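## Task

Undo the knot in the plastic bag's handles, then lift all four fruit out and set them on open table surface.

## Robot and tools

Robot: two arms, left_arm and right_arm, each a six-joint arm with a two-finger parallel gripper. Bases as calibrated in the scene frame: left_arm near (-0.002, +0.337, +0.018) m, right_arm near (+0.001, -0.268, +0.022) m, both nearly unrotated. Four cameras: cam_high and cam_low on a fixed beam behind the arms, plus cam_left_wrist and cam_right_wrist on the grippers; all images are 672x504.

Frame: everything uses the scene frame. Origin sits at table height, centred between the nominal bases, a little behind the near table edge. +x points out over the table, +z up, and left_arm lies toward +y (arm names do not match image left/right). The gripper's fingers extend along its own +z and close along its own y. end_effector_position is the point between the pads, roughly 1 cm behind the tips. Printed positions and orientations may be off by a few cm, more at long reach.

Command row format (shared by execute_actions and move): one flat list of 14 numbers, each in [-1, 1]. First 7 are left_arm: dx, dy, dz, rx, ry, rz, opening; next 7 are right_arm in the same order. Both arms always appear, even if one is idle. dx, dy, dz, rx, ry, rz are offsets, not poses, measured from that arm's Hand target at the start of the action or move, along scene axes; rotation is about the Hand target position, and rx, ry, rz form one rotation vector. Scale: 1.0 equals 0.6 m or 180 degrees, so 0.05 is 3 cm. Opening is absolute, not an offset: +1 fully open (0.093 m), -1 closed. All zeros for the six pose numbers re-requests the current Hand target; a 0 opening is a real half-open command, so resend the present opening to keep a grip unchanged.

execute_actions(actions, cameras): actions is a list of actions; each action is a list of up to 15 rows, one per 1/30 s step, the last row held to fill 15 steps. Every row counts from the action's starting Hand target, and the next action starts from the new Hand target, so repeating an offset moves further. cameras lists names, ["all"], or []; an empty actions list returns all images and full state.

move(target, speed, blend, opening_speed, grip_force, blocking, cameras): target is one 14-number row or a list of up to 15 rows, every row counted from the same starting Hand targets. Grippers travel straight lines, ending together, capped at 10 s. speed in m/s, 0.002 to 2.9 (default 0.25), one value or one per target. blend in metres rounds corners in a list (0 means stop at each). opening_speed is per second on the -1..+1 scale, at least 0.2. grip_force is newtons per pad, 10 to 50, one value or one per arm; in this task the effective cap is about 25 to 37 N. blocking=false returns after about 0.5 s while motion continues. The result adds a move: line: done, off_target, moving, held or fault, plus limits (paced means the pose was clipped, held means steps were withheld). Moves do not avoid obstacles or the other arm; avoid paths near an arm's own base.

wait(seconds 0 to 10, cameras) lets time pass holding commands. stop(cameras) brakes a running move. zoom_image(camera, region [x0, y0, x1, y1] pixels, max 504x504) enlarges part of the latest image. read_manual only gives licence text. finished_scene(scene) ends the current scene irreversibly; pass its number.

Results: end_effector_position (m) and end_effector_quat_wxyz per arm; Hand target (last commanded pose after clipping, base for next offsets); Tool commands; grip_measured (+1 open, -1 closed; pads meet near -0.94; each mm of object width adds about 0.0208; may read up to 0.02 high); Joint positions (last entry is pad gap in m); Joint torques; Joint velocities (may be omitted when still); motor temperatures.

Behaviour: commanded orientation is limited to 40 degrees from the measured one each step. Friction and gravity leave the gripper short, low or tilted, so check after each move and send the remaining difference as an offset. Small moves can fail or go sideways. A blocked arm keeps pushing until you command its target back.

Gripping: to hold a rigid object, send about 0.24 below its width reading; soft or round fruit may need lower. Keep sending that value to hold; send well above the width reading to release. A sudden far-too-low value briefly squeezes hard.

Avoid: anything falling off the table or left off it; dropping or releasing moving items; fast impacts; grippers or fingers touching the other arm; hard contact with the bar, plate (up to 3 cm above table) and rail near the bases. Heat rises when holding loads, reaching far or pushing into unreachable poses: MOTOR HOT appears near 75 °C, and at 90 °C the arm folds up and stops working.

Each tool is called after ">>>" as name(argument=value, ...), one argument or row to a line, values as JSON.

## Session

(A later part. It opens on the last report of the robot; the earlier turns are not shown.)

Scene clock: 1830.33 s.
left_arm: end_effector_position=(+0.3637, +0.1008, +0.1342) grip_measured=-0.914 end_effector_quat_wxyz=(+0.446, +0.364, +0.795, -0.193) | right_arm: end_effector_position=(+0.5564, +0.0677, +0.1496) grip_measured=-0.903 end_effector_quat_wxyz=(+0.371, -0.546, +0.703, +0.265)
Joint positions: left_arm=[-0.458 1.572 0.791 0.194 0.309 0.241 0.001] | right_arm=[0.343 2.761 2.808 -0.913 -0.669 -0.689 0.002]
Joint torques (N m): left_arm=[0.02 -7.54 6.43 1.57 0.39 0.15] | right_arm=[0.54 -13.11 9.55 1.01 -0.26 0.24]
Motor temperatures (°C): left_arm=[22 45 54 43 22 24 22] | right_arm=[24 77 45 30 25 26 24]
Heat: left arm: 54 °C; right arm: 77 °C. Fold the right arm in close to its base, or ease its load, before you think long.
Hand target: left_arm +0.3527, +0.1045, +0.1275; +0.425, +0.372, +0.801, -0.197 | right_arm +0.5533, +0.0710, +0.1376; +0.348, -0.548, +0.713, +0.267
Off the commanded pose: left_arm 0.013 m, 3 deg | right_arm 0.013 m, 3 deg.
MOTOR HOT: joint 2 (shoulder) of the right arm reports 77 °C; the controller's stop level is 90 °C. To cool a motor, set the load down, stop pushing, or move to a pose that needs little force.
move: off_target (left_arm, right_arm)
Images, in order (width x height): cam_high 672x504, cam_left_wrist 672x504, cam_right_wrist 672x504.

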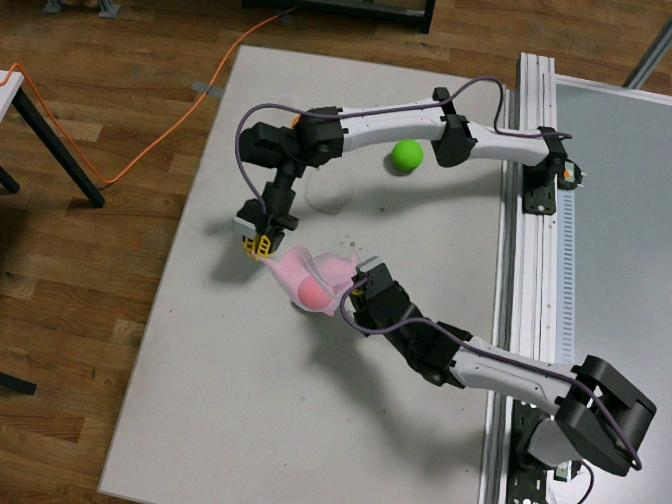

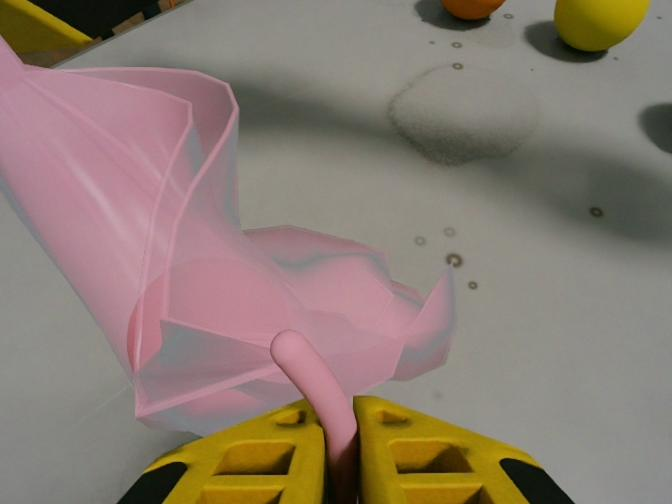

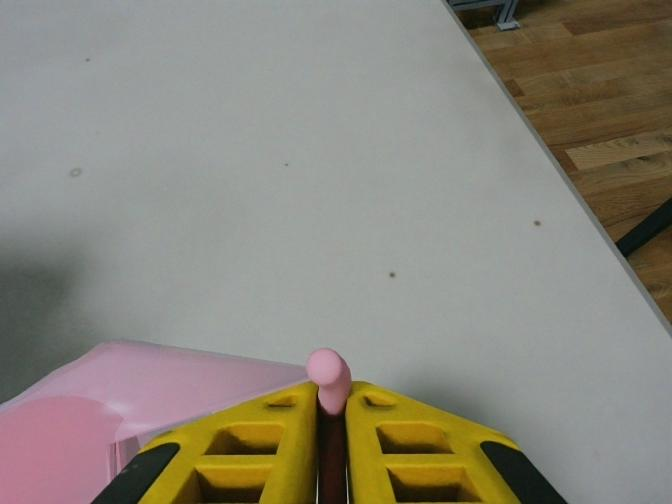

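>>> move(
  target=[
    [0,0.0667,-0.05,0,0,0,-1.0,0,0.0667,-0.0667,0,0,0,-1.0],
    [0,0.0667,-0.13,0,0,0,-1.0,0,0.0667,-0.15,0,0,0,-1.0],
    [0,0.0667,-0.13,0,0,0,-0.35,0,0.0667,-0.15,0,0,0,-0.35],
  ],
  speed=0.15,
  opening_speed=1.0,
  blend=[0.02,0,0],
  cameras=["cam_high","cam_left_wrist","cam_right_wrist"],
)

Scene clock: 1844.40 s.
left_arm: end_effector_position=(+0.3508, +0.1460, +0.0481) grip_measured=-0.352 end_effector_quat_wxyz=(+0.413, +0.367, +0.811, -0.192) | right_arm: end_effector_position=(+0.5510, +0.1080, +0.0531) grip_measured=-0.352 end_effector_quat_wxyz=(+0.342, -0.550, +0.711, +0.273)
Joint positions: left_arm=[-0.326 1.728 0.596 0.437 0.414 0.332 0.028] | right_arm=[0.407 2.903 2.727 -0.725 -0.635 -0.645 0.028]
Joint torques (N m): left_arm=[0.18 -5.04 5.23 2.43 0.49 0.16] | right_arm=[0.17 -15.84 5.87 1.59 -0.26 0.23]
Motor temperatures (°C): left_arm=[22 41 52 43 22 24 22] | right_arm=[24 80 46 30 25 26 25]
Heat: left arm: 52 °C; right arm: 80 °C. Fold the right arm in close to its base, or ease its load, before you think long.
Hand target: left_arm +0.3527, +0.1445, +0.0496; +0.426, +0.372, +0.801, -0.197 | right_arm +0.5534, +0.1109, +0.0476; +0.348, -0.548, +0.712, +0.267
Off the commanded pose: left_arm 0.003 m, 2 deg | right_arm 0.007 m, 1 deg.
MOTOR HOT: still on. Joint 2 (shoulder) of the right arm reports 80 °C.
move: done
Images, in order (width x height): cam_high 672x504, cam_left_wrist 672x504, cam_right_wrist 672x504.

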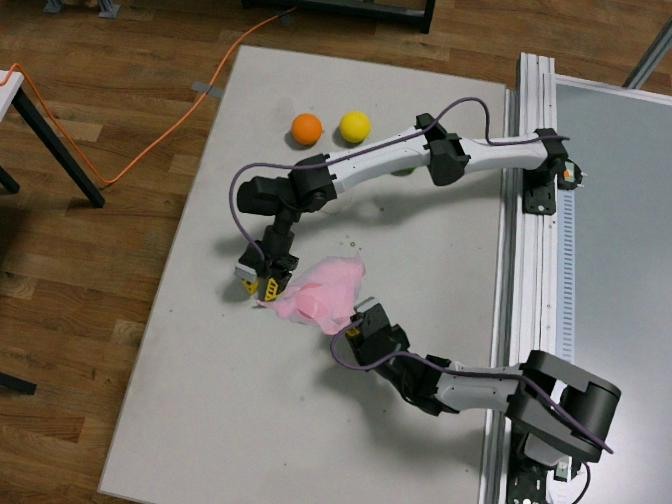

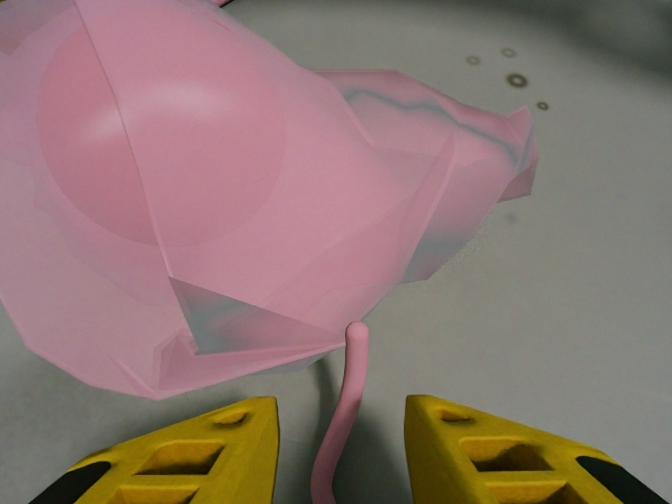

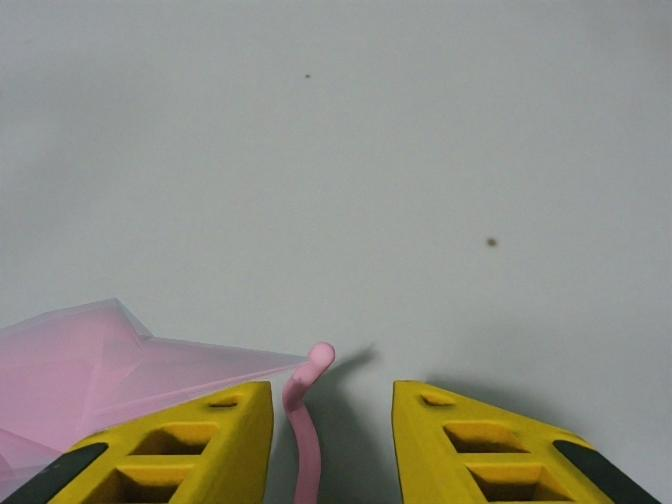

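>>> move(
  target=[
    [-0.0803,0.0914,0.0878,0,0,0,-0.35,-0.031,-0.1157,0.0903,0,0,0,-0.35],
    [-0.0212,0.0675,0.3173,0.064,0.0774,0.1091,-0.35,-0.4223,-0.4348,0.2873,0,0,-0.239,-0.35],
  ],
  speed=0.25,
  blend=[0.03,0],
  cameras=["cam_high","cam_left_wrist","cam_right_wrist"],
)

Scene clock: 1861.07 s.
left_arm: end_effector_position=(+0.3434, +0.1839, +0.2388) grip_measured=-0.352 end_effector_quat_wxyz=(+0.328, +0.249, +0.907, -0.090) | right_arm: end_effector_position=(+0.3059, -0.1443, +0.2328) grip_measured=-0.352 end_effector_quat_wxyz=(+0.444, -0.257, +0.850, +0.124)
Joint positions: left_arm=[-0.389 1.387 1.29 -0.78 0.081 0.121 0.028] | right_arm=[0.248 1.023 0.836 -0.446 -0.211 -0.199 0.028]
Joint torques (N m): left_arm=[-0.79 -4.22 10.48 1.26 -0.09 -0.13] | right_arm=[-1.06 -3.08 6.43 1.32 -0.01 0.2]
Motor temperatures (°C): left_arm=[22 37 51 46 22 24 22] | right_arm=[24 84 45 32 25 26 24]
Heat: left arm: 51 °C; right arm: 84 °C. Fold the right arm in close to its base, or ease its load, before you think long.
Hand target: left_arm +0.3400, +0.1850, +0.2399; +0.314, +0.245, +0.913, -0.085 | right_arm +0.3000, -0.1500, +0.2201; +0.422, -0.248, +0.864, +0.121
Off the commanded pose: left_arm 0.004 m, 2 deg | right_arm 0.015 m, 3 deg.
MOTOR HOT: still on. Joint 2 (shoulder) of the right arm reports 84 °C.
move: off_target (right_arm)
Images, in order (width x height): cam_high 672x504, cam_left_wrist 672x504, cam_right_wrist 672x504.

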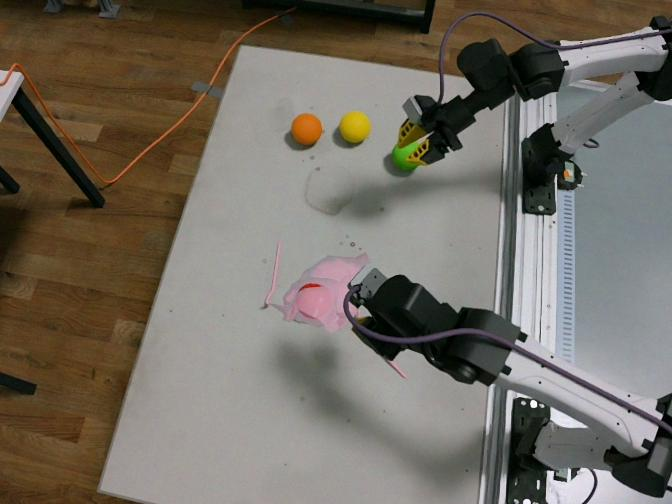

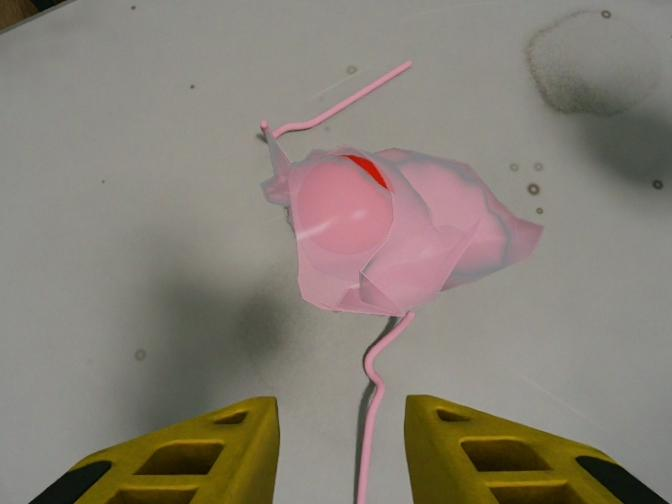

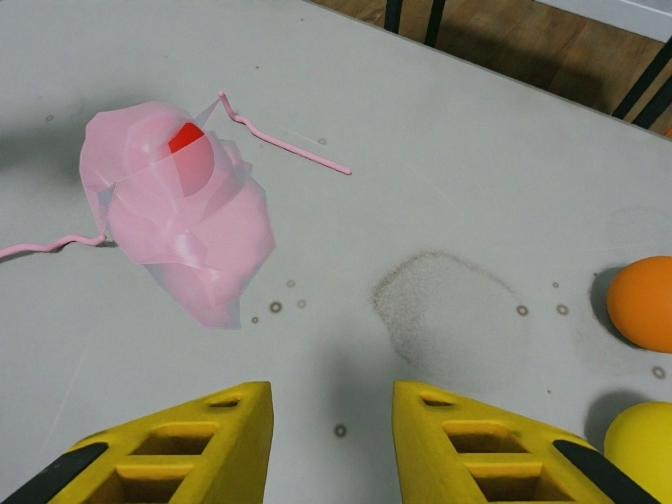

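>>> zoom_image(
  camera="cam_left_wrist",
  region=[230, 100, 560, 347],
)

>>> zoom_image(
  camera="cam_high",
  region=[240, 220, 430, 390],
)

Scaled by 1.527 from the camera's 672x504 image, which has a finer 960x720 frame.

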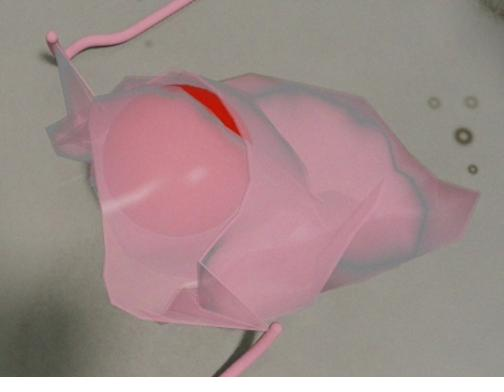

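Scaled by 2.653 from the camera's 672x504 image, which has a finer 960x720 frame.

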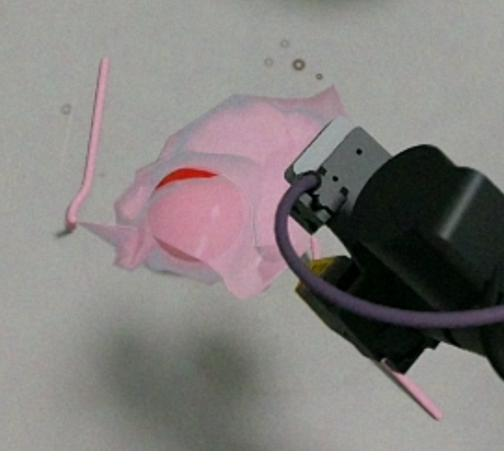

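>>> move(
  target=[
    [-0.035,0.0033,-0.275,-0.0705,-0.0651,-0.1925,-0.3,0,0,0,0,0,0,-0.35],
  ],
  speed=0.25,
  cameras=["cam_high","cam_left_wrist"],
)

Scene clock: 1898.17 s.
left_arm: end_effector_position=(+0.3175, +0.1881, +0.0754) grip_measured=-0.302 end_effector_quat_wxyz=(+0.377, +0.471, +0.759, -0.244) | right_arm: end_effector_position=(+0.3058, -0.1443, +0.2327) grip_measured=-0.352 end_effector_quat_wxyz=(+0.443, -0.257, +0.850, +0.124)
Joint positions: left_arm=[-0.108 1.572 0.662 -0.041 0.742 0.76 0.031] | right_arm=[0.248 1.023 0.836 -0.447 -0.211 -0.199 0.028]
Joint torques (N m): left_arm=[0.25 -4.25 5.65 1.87 0.84 0.18] | right_arm=[-1.1 -3.11 6.39 1.33 -0.03 0.2]
Motor temperatures (°C): left_arm=[22 33 54 42 22 24 22] | right_arm=[24 60 43 31 24 26 24]
Heat: left arm: 54 °C; right arm: 60 °C.
Hand target: left_arm +0.3190, +0.1870, +0.0748; +0.389, +0.476, +0.749, -0.247 | right_arm +0.3000, -0.1500, +0.2201; +0.422, -0.248, +0.864, +0.121
Off the commanded pose: left_arm 0.002 m, 2 deg | right_arm 0.015 m, 3 deg.
MOTOR HOT: cleared for the motors of the right arm.
move: off_target (right_arm)
Images, in order (width x height): cam_high 672x504, cam_left_wrist 672x504.

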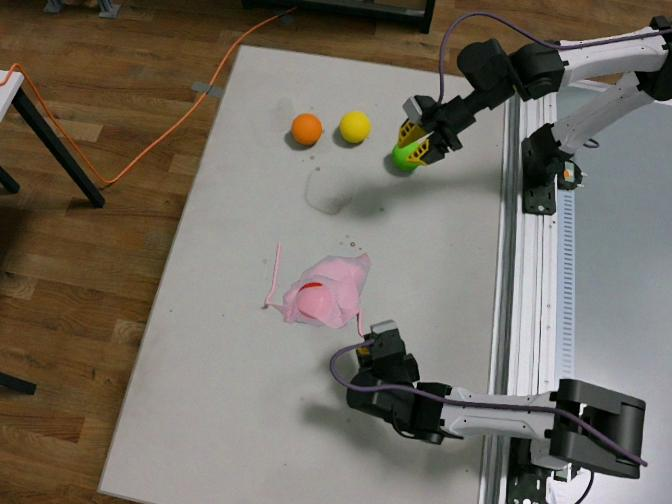

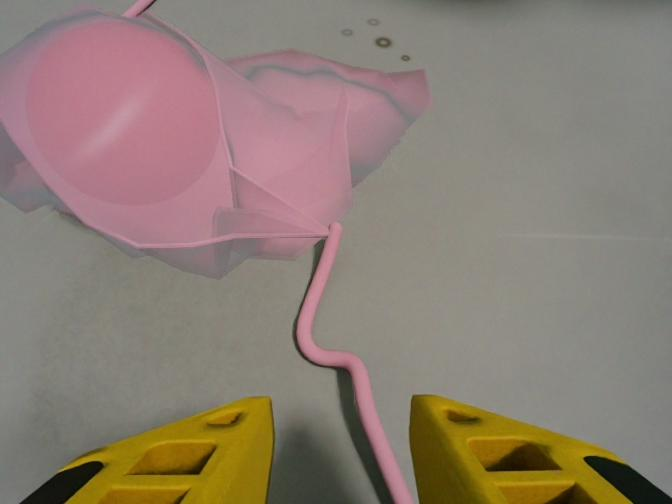

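>>> move(
  target=[
    [0.05,-0.08,-0.068,0,0,0,-0.2,0,0,0,0,0,0,-0.35],
    [0.067,-0.111,-0.098,0,0,0,-0.2,0,0,0,0,0,0,-0.35],
  ],
  speed=0.15,
  blend=[0.02,0],
  cameras=["cam_left_wrist"],
)

Scene clock: 1917.30 s.
left_arm: end_effector_position=(+0.3527, +0.1207, +0.0208) grip_measured=-0.202 end_effector_quat_wxyz=(+0.388, +0.482, +0.741, -0.260) | right_arm: end_effector_position=(+0.3058, -0.1443, +0.2327) grip_measured=-0.352 end_effector_quat_wxyz=(+0.443, -0.257, +0.850, +0.124)
Joint positions: left_arm=[-0.29 1.939 0.746 0.377 0.676 0.593 0.036] | right_arm=[0.248 1.023 0.836 -0.447 -0.211 -0.199 0.028]
Joint torques (N m): left_arm=[-0.76 -5.75 6.39 1.94 -0.01 -0.15] | right_arm=[-0.98 -2.93 6.5 1.33 -0.02 0.24]
Motor temperatures (°C): left_arm=[22 32 52 44 22 24 22] | right_arm=[24 55 42 31 24 26 24]
Heat: left arm: 52 °C; right arm: 55 °C.
Hand target: left_arm +0.3593, +0.1204, +0.0162; +0.389, +0.476, +0.748, -0.247 | right_arm +0.3000, -0.1500, +0.2201; +0.422, -0.248, +0.864, +0.121
Off the commanded pose: left_arm 0.008 m, 2 deg | right_arm 0.015 m, 3 deg.
move: off_target (right_arm); blend cut to 0.0139 m at target 1
Images, in order (width x height): cam_left_wrist 672x504.

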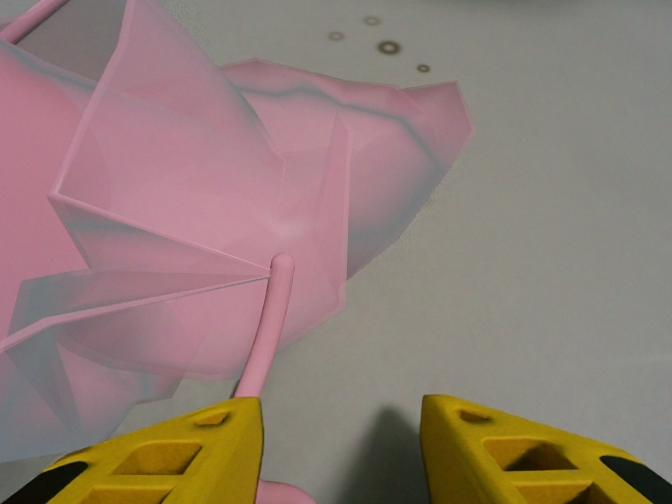

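>>> move(
  target=[
    [0.038,0.0145,0.025,0,0,0,-0.2,0,0,0,0,0,0,-0.35],
    [0.042,0.0105,-0.006,0,0,0,-0.2,0,0,0,0,0,0,-0.35],
  ],
  speed=0.12,
  cameras=["cam_left_wrist"],
)

Scene clock: 1930.13 s.
left_arm: end_effector_position=(+0.3781, +0.1285, +0.0161) grip_measured=-0.202 end_effector_quat_wxyz=(+0.385, +0.472, +0.751, -0.256) | right_arm: end_effector_position=(+0.3058, -0.1443, +0.2327) grip_measured=-0.352 end_effector_quat_wxyz=(+0.443, -0.257, +0.850, +0.124)
Joint positions: left_arm=[-0.253 2.003 0.842 0.324 0.681 0.604 0.036] | right_arm=[0.248 1.023 0.836 -0.447 -0.211 -0.199 0.028]
Joint torques (N m): left_arm=[-0.55 -6 7.1 1.82 0.28 0.11] | right_arm=[-0.92 -3.18 6.46 1.33 -0.02 0.21]
Heat: left arm: 51 °C; right arm: 53 °C.
Hand target: left_arm +0.3844, +0.1266, +0.0125; +0.389, +0.476, +0.748, -0.248 | right_arm +0.3000, -0.1500, +0.2201; +0.422, -0.248, +0.864, +0.121
Off the commanded pose: left_arm 0.008 m, 1 deg | right_arm 0.015 m, 3 deg.
move: off_target (right_arm)
Images, in order (width x height): cam_left_wrist 672x504.

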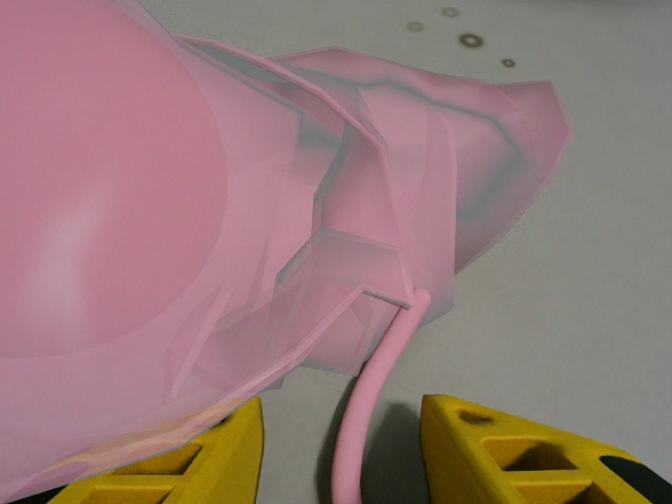

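>>> zoom_image(
  camera="cam_left_wrist",
  region=[0, 0, 504, 504],
)

>>> wait(
  seconds=0,
  cameras=["cam_high","cam_low","cam_right_wrist"],
)

Scaled by 1.000.

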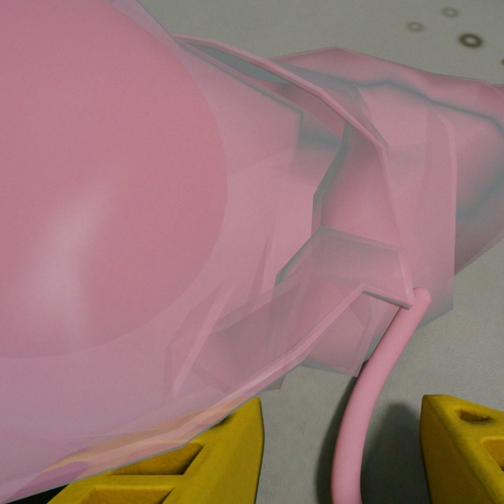

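Scene clock: 1938.77 s.
left_arm: end_effector_position=(+0.3781, +0.1285, +0.0161) grip_measured=-0.202 end_effector_quat_wxyz=(+0.385, +0.472, +0.751, -0.256) | right_arm: end_effector_position=(+0.3058, -0.1443, +0.2327) grip_measured=-0.352 end_effector_quat_wxyz=(+0.443, -0.257, +0.850, +0.124)
Joint positions: left_arm=[-0.253 2.003 0.842 0.324 0.681 0.604 0.036] | right_arm=[0.248 1.023 0.836 -0.447 -0.211 -0.199 0.028]
Joint torques (N m): left_arm=[-0.62 -5.93 7.1 1.81 0.29 0.13] | right_arm=[-1.09 -2.96 6.37 1.34 0 0.21]
Heat: left arm: 50 °C; right arm: 52 °C.
Hand target: left_arm +0.3844, +0.1266, +0.0125; +0.389, +0.476, +0.748, -0.248 | right_arm +0.3000, -0.1500, +0.2201; +0.422, -0.248, +0.864, +0.121
Tool commands: left_gripper/opening=-0.2 right_gripper/opening=-0.35
Off the commanded pose: left_arm 0.008 m, 1 deg | right_arm 0.015 m, 3 deg.
Images, in order (width x height): cam_high 672x504, cam_low 672x504, cam_right_wrist 672x504.

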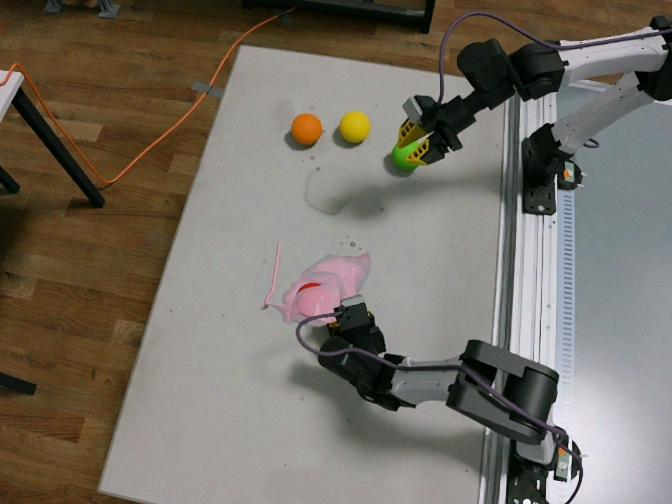

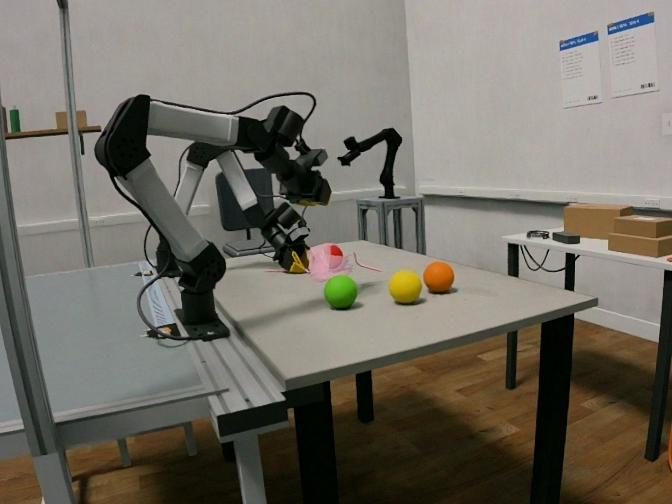

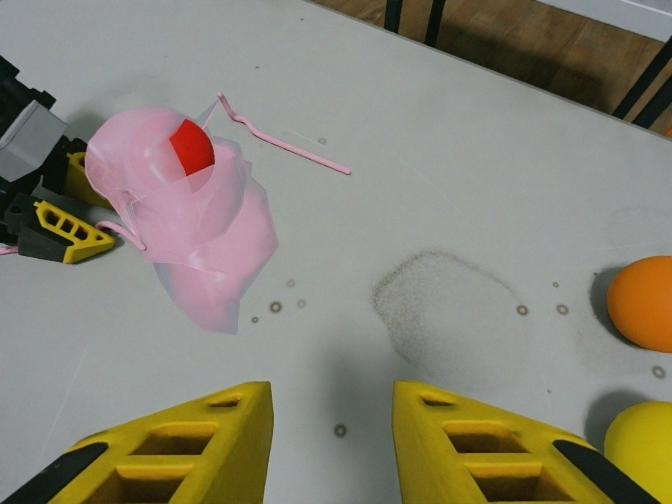

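>>> move(
  target=[
    [0,0,0,0,0,0,-1.0,0,0,0,0,0,0,-0.35],
    [0,0.03,0.18,0,0,0,-1.0,0,0,0,0,0,0,-0.35],
    [0.0,0.1,0.22,0,0,0,-1.0,0,0,0,0,0,0,-0.35],
  ],
  speed=0.15,
  opening_speed=1.2,
  blend=[0,0.03,0],
  cameras=["cam_high","cam_left_wrist","cam_right_wrist"],
)

Scene clock: 1946.30 s.
left_arm: end_effector_position=(+0.3865, +0.1890, +0.1322) grip_measured=-0.908 end_effector_quat_wxyz=(+0.387, +0.470, +0.756, -0.239) | right_arm: end_effector_position=(+0.3058, -0.1443, +0.2327) grip_measured=-0.352 end_effector_quat_wxyz=(+0.443, -0.257, +0.850, +0.124)
Joint positions: left_arm=[-0.086 1.687 1.041 -0.294 0.752 0.776 0.002] | right_arm=[0.248 1.023 0.836 -0.447 -0.211 -0.199 0.028]
Joint torques (N m): left_arm=[-0.18 -7.87 9.78 1.04 0.83 0.14] | right_arm=[-1.02 -3.03 6.42 1.32 -0.04 0.24]
Heat: left arm: 50 °C; right arm: 51 °C.
Hand target: left_arm +0.3844, +0.1866, +0.1445; +0.389, +0.476, +0.748, -0.248 | right_arm +0.3000, -0.1500, +0.2201; +0.422, -0.248, +0.864, +0.121
Off the commanded pose: left_arm 0.013 m, 2 deg | right_arm 0.015 m, 3 deg.
move: off_target (left_arm, right_arm); blend cut to 0.0242 m at target 2
Images, in order (width x height): cam_high 672x504, cam_left_wrist 672x504, cam_right_wrist 672x504.

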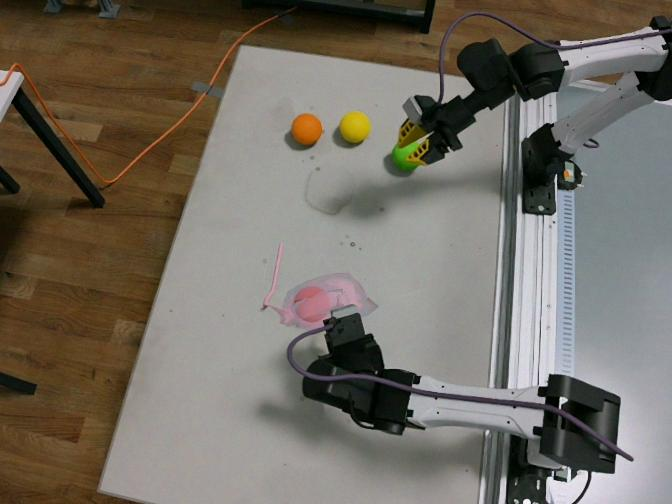

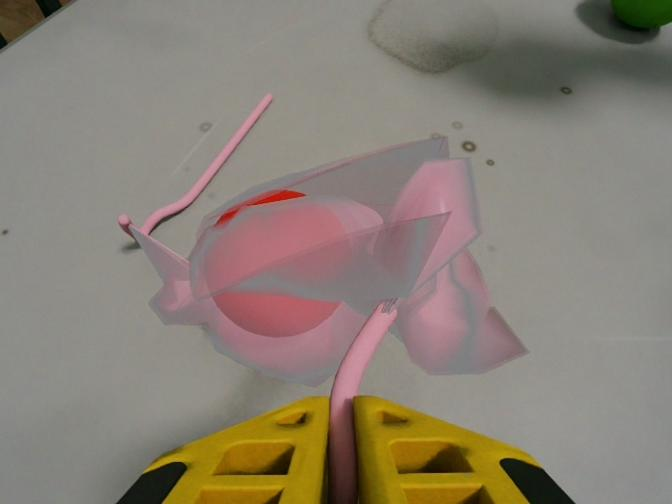

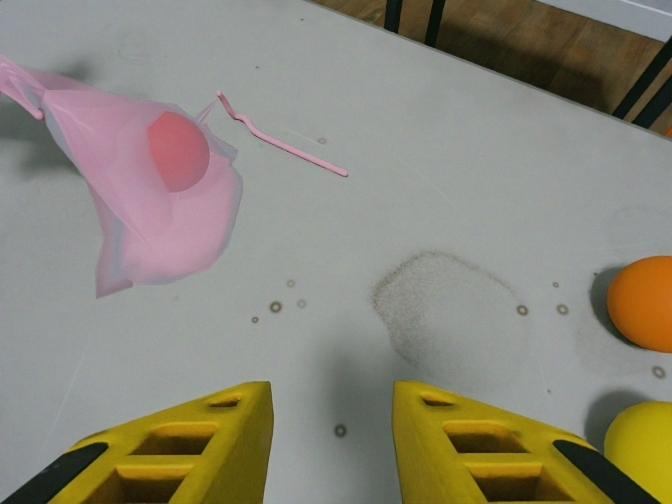

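>>> zoom_image(
  camera="cam_left_wrist",
  region=[100, 100, 560, 445],
)

>>> zoom_image(
  camera="cam_right_wrist",
  region=[0, 40, 300, 320],
)

Scaled by 1.096 from the camera's 672x504 image, which has a finer 960x720 frame.

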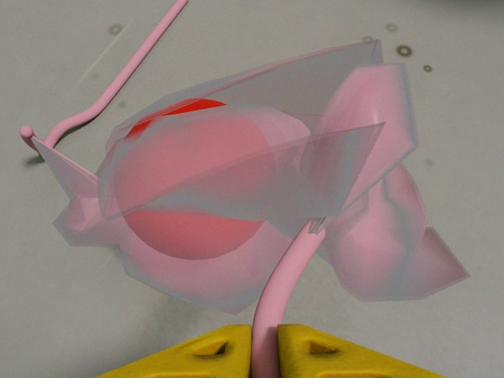

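Scaled by 1.680 from the camera's 672x504 image, which has a finer 960x720 frame.

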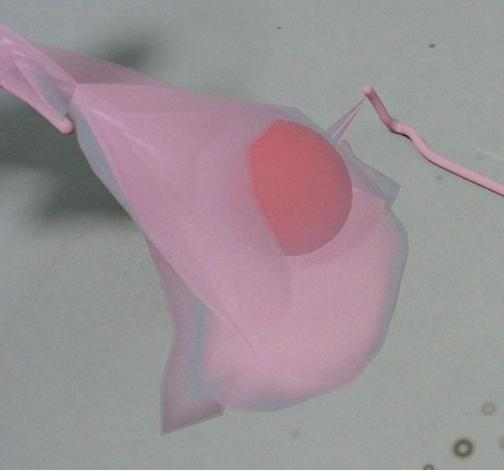

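>>> wait(
  seconds=0,
  cameras=["cam_low"],
)

>>> zoom_image(
  camera="cam_low",
  region=[270, 220, 400, 310],
)

Scene clock: 1974.63 s.
left_arm: end_effector_position=(+0.3865, +0.1890, +0.1322) grip_measured=-0.908 end_effector_quat_wxyz=(+0.387, +0.470, +0.756, -0.239) | right_arm: end_effector_position=(+0.3058, -0.1443, +0.2327) grip_measured=-0.352 end_effector_quat_wxyz=(+0.443, -0.257, +0.850, +0.124)
Joint positions: left_arm=[-0.086 1.687 1.041 -0.294 0.752 0.776 0.002] | right_arm=[0.248 1.023 0.836 -0.447 -0.211 -0.199 0.028]
Joint torques (N m): left_arm=[-0.18 -7.92 9.7 1.04 0.83 0.18] | right_arm=[-1.06 -3.08 6.48 1.33 -0.01 0.24]
Motor temperatures (°C): left_arm=[22 37 56 39 22 24 22] | right_arm=[24 49 42 31 24 26 24]
Heat: left arm: 56 °C; right arm: 49 °C.
Hand target: left_arm +0.3844, +0.1866, +0.1445; +0.389, +0.476, +0.748, -0.247 | right_arm +0.3000, -0.1500, +0.2201; +0.422, -0.248, +0.864, +0.121
Tool commands: left_gripper/opening=-1.0 right_gripper/opening=-0.35
Off the commanded pose: left_arm 0.013 m, 2 deg | right_arm 0.015 m, 3 deg.
Images, in order (width x height): cam_low 672x504.

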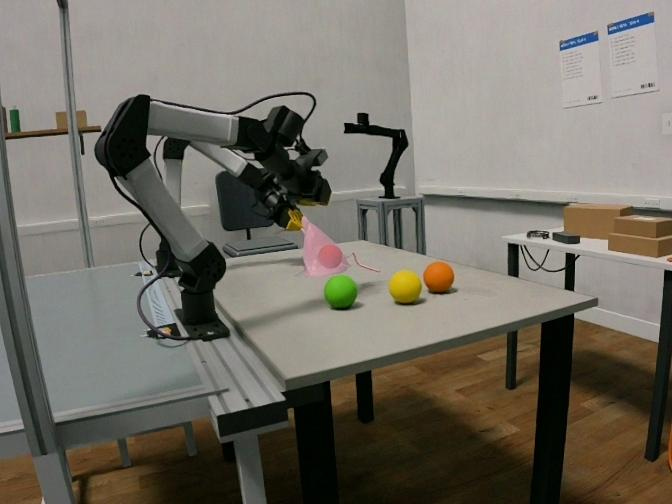

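Scaled by 3.877 from the camera's 672x504 image, which has a finer 960x720 frame.

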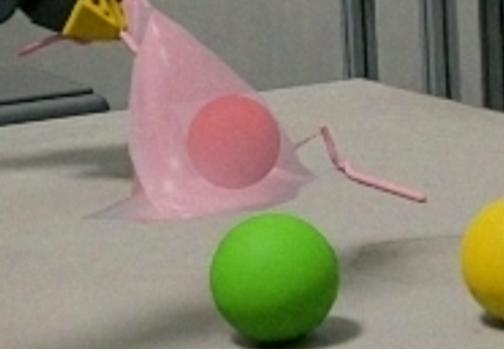

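>>> move(
  target=[
    [-0.05,-0.075,-0.083,0,0,0,-1.0,0.1,0.13,-0.08,0.0334,-0.026,0.11,0.8],
    [-0.069,-0.103,-0.183,0,0,0,-1.0,0.1833,0.25,-0.1835,0.0668,-0.0521,0.2209,0.8],
  ],
  speed=0.2,
  blend=[0.03,0],
  cameras=["cam_high","cam_left_wrist","cam_right_wrist"],
)

Scene clock: 2027.37 s.
left_arm: end_effector_position=(+0.3410, +0.1261, +0.0379) grip_measured=-0.908 end_effector_quat_wxyz=(+0.382, +0.479, +0.748, -0.255) | right_arm: end_effector_position=(+0.4034, -0.0092, +0.1021) grip_measured=+0.797 end_effector_quat_wxyz=(+0.428, -0.478, +0.695, +0.323)
Joint positions: left_arm=[-0.292 1.833 0.711 0.295 0.659 0.588 0.002] | right_arm=[0.277 1.953 1.028 0.245 -0.798 -0.497 0.083]
Joint torques (N m): left_arm=[-0.77 -5.79 4.85 2.13 0.21 -0.13] | right_arm=[0.62 -8.14 8.66 1.72 -0.53 0.05]
Motor temperatures (°C): left_arm=[22 38 57 38 22 24 22] | right_arm=[24 48 42 32 24 26 24]
Heat: left arm: 57 °C; right arm: 48 °C.
Hand target: left_arm +0.3430, +0.1248, +0.0348; +0.389, +0.476, +0.748, -0.247 | right_arm +0.4100, +0.0000, +0.1100; +0.446, -0.491, +0.674, +0.325
Off the commanded pose: left_arm 0.004 m, 1 deg | right_arm 0.014 m, 3 deg.
move: off_target (right_arm)
Images, in order (width x height): cam_high 672x504, cam_left_wrist 672x504, cam_right_wrist 672x504.

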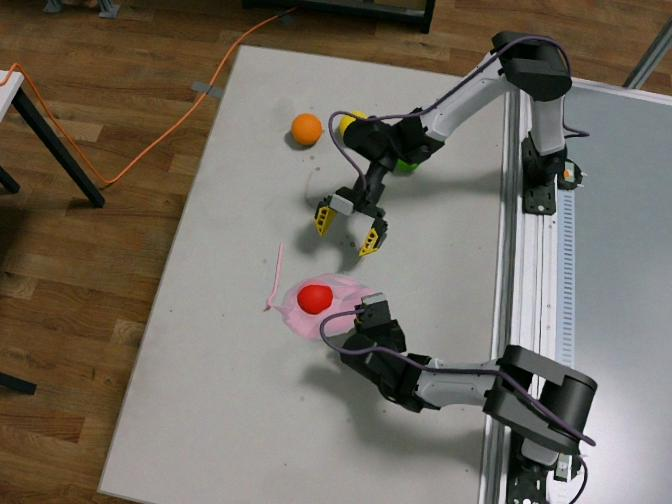

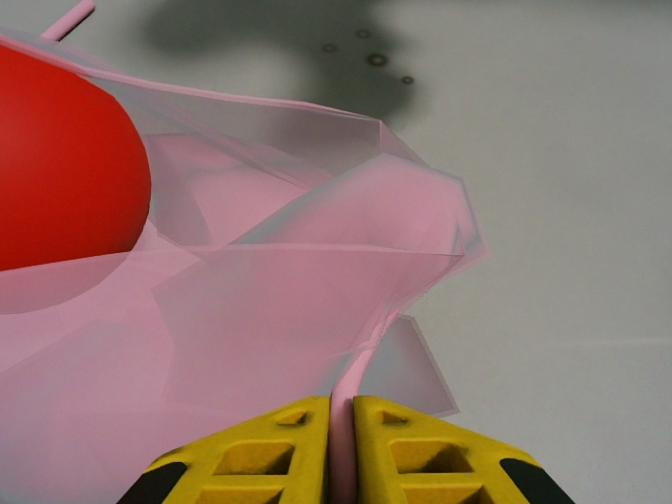

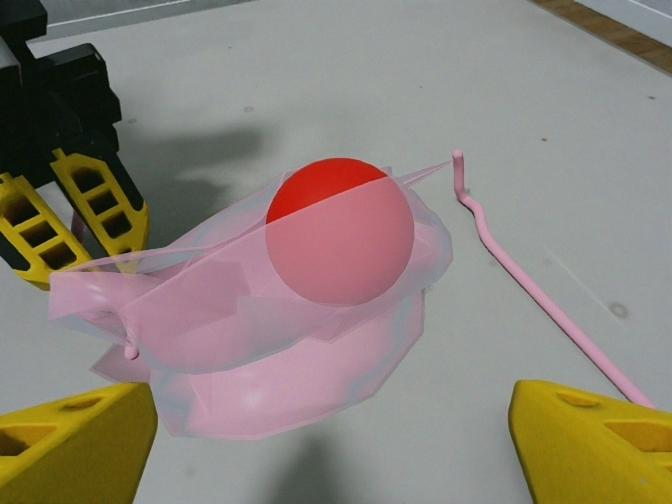

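>>> zoom_image(
  camera="cam_high",
  region=[250, 230, 400, 360],
)

>>> zoom_image(
  camera="cam_right_wrist",
  region=[40, 130, 480, 450],
)

Scaled by 3.360 from the camera's 672x504 image, which has a finer 960x720 frame.

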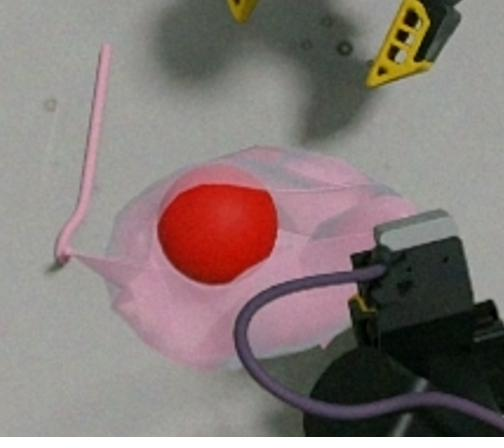

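Scaled by 1.145 from the camera's 672x504 image, which has a finer 960x720 frame.

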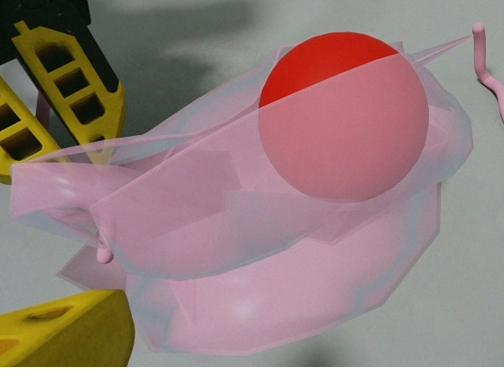

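>>> move(
  target=[
    [0,-0.025,-0.027,0,0,0,-1.0,0.0475,0.095,0.05,-0.1652,0.0487,0.0154,0.8],
    [0,-0.025,-0.027,0,0,0,-0.3,0.0475,0.095,0.05,-0.1652,0.0487,0.0154,0.8],
    [-0.057,0.0985,0.0713,0,0,0,-0.3,0.0475,0.095,0.05,-0.1652,0.0487,0.0154,0.8],
  ],
  speed=0.15,
  opening_speed=1.0,
  cameras=["cam_high","cam_left_wrist","cam_right_wrist"],
)

Scene clock: 2059.40 s.
left_arm: end_effector_position=(+0.3154, +0.1837, +0.0759) grip_measured=-0.302 end_effector_quat_wxyz=(+0.398, +0.475, +0.749, -0.235) | right_arm: end_effector_position=(+0.4393, +0.0541, +0.1455) grip_measured=+0.797 end_effector_quat_wxyz=(+0.257, -0.572, +0.755, +0.192)
Joint positions: left_arm=[-0.126 1.554 0.61 0.057 0.733 0.738 0.031] | right_arm=[0.468 2.223 1.976 -0.833 -0.422 -0.682 0.083]
Joint torques (N m): left_arm=[0.29 -6.11 6.78 1.16 0.77 0.16] | right_arm=[0.4 -10.62 9.76 0.83 -0.17 0.01]
Motor temperatures (°C): left_arm=[22 35 50 42 22 24 22] | right_arm=[24 54 45 33 25 26 24]
Heat: left arm: 50 °C; right arm: 54 °C.
Hand target: left_arm +0.3087, +0.1839, +0.0775; +0.389, +0.476, +0.749, -0.248 | right_arm +0.4386, +0.0570, +0.1400; +0.246, -0.578, +0.755, +0.187
Off the commanded pose: left_arm 0.007 m, 2 deg | right_arm 0.006 m, 2 deg.
move: done
Images, in order (width x height): cam_high 672x504, cam_left_wrist 672x504, cam_right_wrist 672x504.

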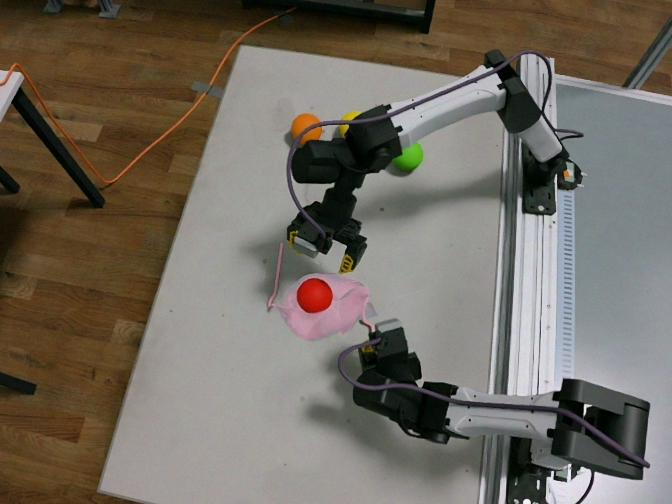

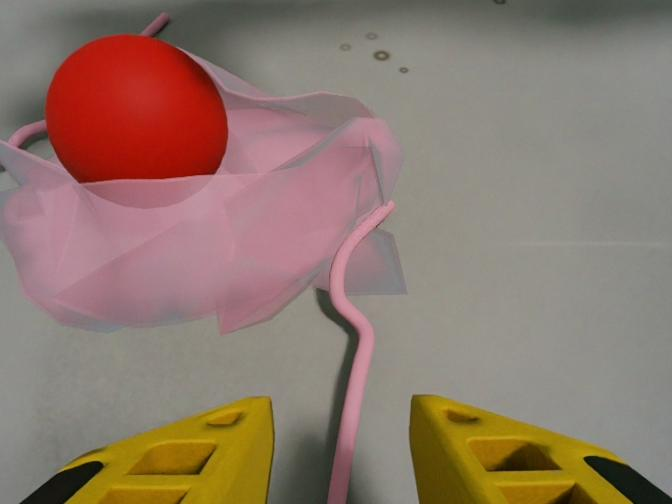

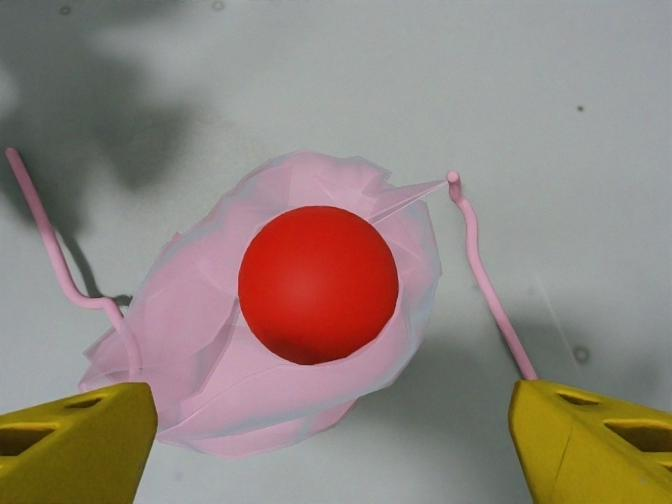

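>>> zoom_image(
  camera="cam_right_wrist",
  region=[80, 130, 480, 470],
)

>>> zoom_image(
  camera="cam_high",
  region=[255, 260, 395, 360],
)

Scaled by 1.260 from the camera's 672x504 image, which has a finer 960x720 frame.

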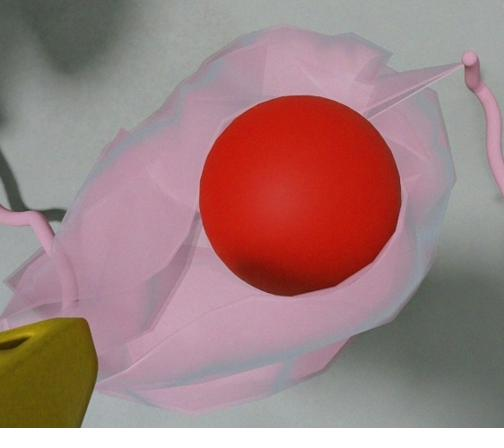

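Scaled by 3.600 from the camera's 672x504 image, which has a finer 960x720 frame.

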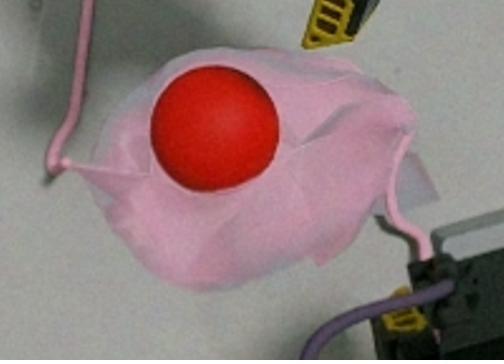

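>>> move(
  target=[
    [0.0167,0,0.0833,0.03,0.015,0.01,0.8,-0.0667,-0.1833,0.1,0,0,-0.08,0.3],
    [0.2042,-0.0703,0.0792,0.0936,0.0484,0.027,0.8,-0.231,-0.3117,0.1833,0,0,-0.2222,0.3],
  ],
  speed=0.2,
  blend=[0.03,0],
  cameras=["cam_high","cam_left_wrist","cam_right_wrist"],
)

Scene clock: 2099.40 s.
left_arm: end_effector_position=(+0.4331, +0.1421, +0.1276) grip_measured=+0.798 end_effector_quat_wxyz=(+0.286, +0.480, +0.815, -0.156) | right_arm: end_effector_position=(+0.3101, -0.1279, +0.2560) grip_measured=+0.303 end_effector_quat_wxyz=(+0.311, -0.286, +0.901, +0.095)
Joint positions: left_arm=[-0.278 1.919 1.472 -0.599 0.422 0.675 0.084] | right_arm=[0.339 1.293 1.288 -0.917 -0.117 -0.201 0.06]
Joint torques (N m): left_arm=[-0.85 -7.64 10.15 0.96 0.13 -0.14] | right_arm=[0.49 -5.67 5.93 1.03 0.02 0.2]
Motor temperatures (°C): left_arm=[22 33 50 38 22 24 22] | right_arm=[24 61 47 31 24 26 24]
Heat: left arm: 50 °C; right arm: 61 °C.
Hand target: left_arm +0.4313, +0.1417, +0.1251; +0.268, +0.476, +0.823, -0.154 | right_arm +0.3000, -0.1300, +0.2498; +0.295, -0.286, +0.907, +0.092
Off the commanded pose: left_arm 0.003 m, 2 deg | right_arm 0.012 m, 2 deg.
move: off_target (right_arm)
Images, in order (width x height): cam_high 672x504, cam_left_wrist 672x504, cam_right_wrist 672x504.

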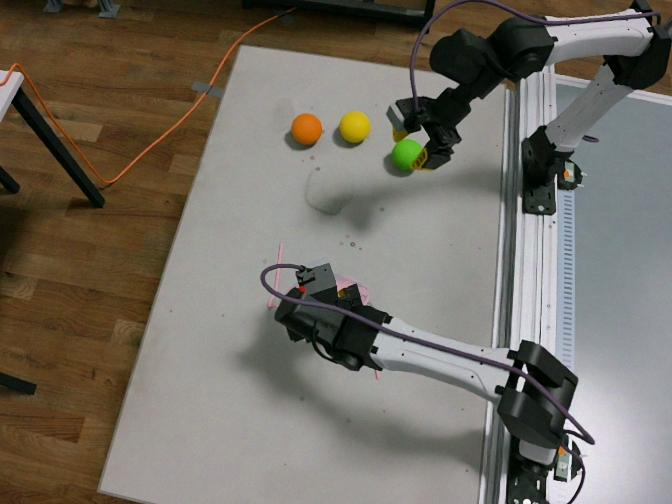

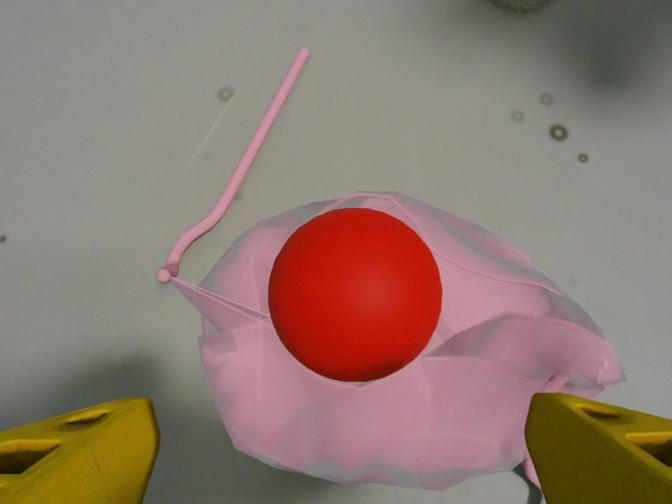

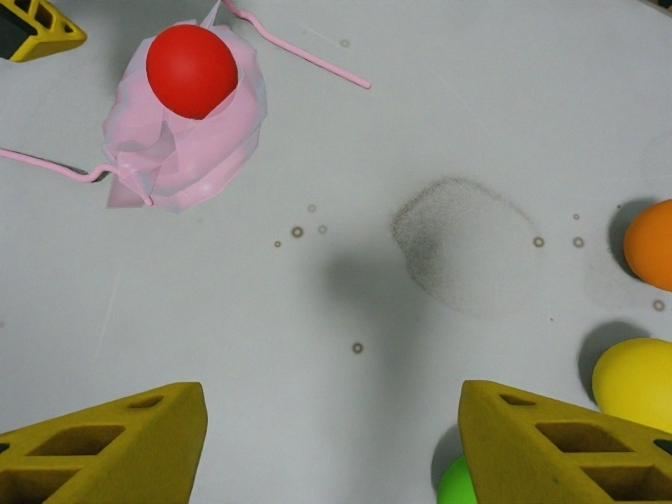

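>>> zoom_image(
  camera="cam_left_wrist",
  region=[150, 170, 480, 417],
)

Scaled by 1.527 from the camera's 672x504 image, which has a finer 960x720 frame.

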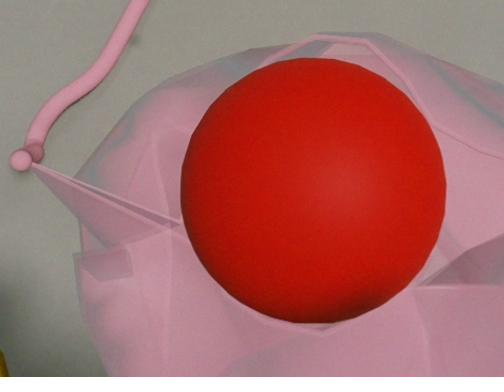

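>>> move(
  target=[
    [0.0057,-0.008,-0.0645,0,0,-0.0833,0.8,0,0,0,0,0,0,0.3],
  ],
  speed=0.12,
  cameras=["cam_left_wrist"],
)

Scene clock: 2134.97 s.
left_arm: end_effector_position=(+0.4369, +0.1375, +0.0861) grip_measured=+0.798 end_effector_quat_wxyz=(+0.254, +0.577, +0.756, -0.173) | right_arm: end_effector_position=(+0.3101, -0.1280, +0.2560) grip_measured=+0.303 end_effector_quat_wxyz=(+0.311, -0.286, +0.901, +0.094)
Joint positions: left_arm=[-0.26 2.079 1.569 -0.677 0.498 0.948 0.084] | right_arm=[0.339 1.293 1.288 -0.917 -0.117 -0.2 0.06]
Joint torques (N m): left_arm=[0.16 -8.46 9.58 0.75 0.72 0.16] | right_arm=[0.65 -5.71 5.79 1.06 0.02 0.22]
Motor temperatures (°C): left_arm=[22 35 55 36 22 24 22] | right_arm=[24 52 43 30 24 26 24]
Heat: left arm: 55 °C; right arm: 52 °C.
Hand target: left_arm +0.4347, +0.1370, +0.0864; +0.245, +0.579, +0.754, -0.188 | right_arm +0.3000, -0.1300, +0.2498; +0.295, -0.285, +0.907, +0.092
Off the commanded pose: left_arm 0.002 m, 2 deg | right_arm 0.012 m, 2 deg.
move: off_target (right_arm)
Images, in order (width x height): cam_left_wrist 672x504.

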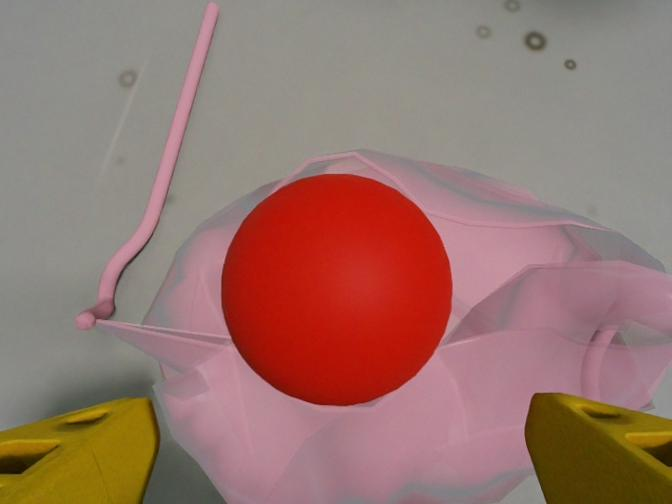

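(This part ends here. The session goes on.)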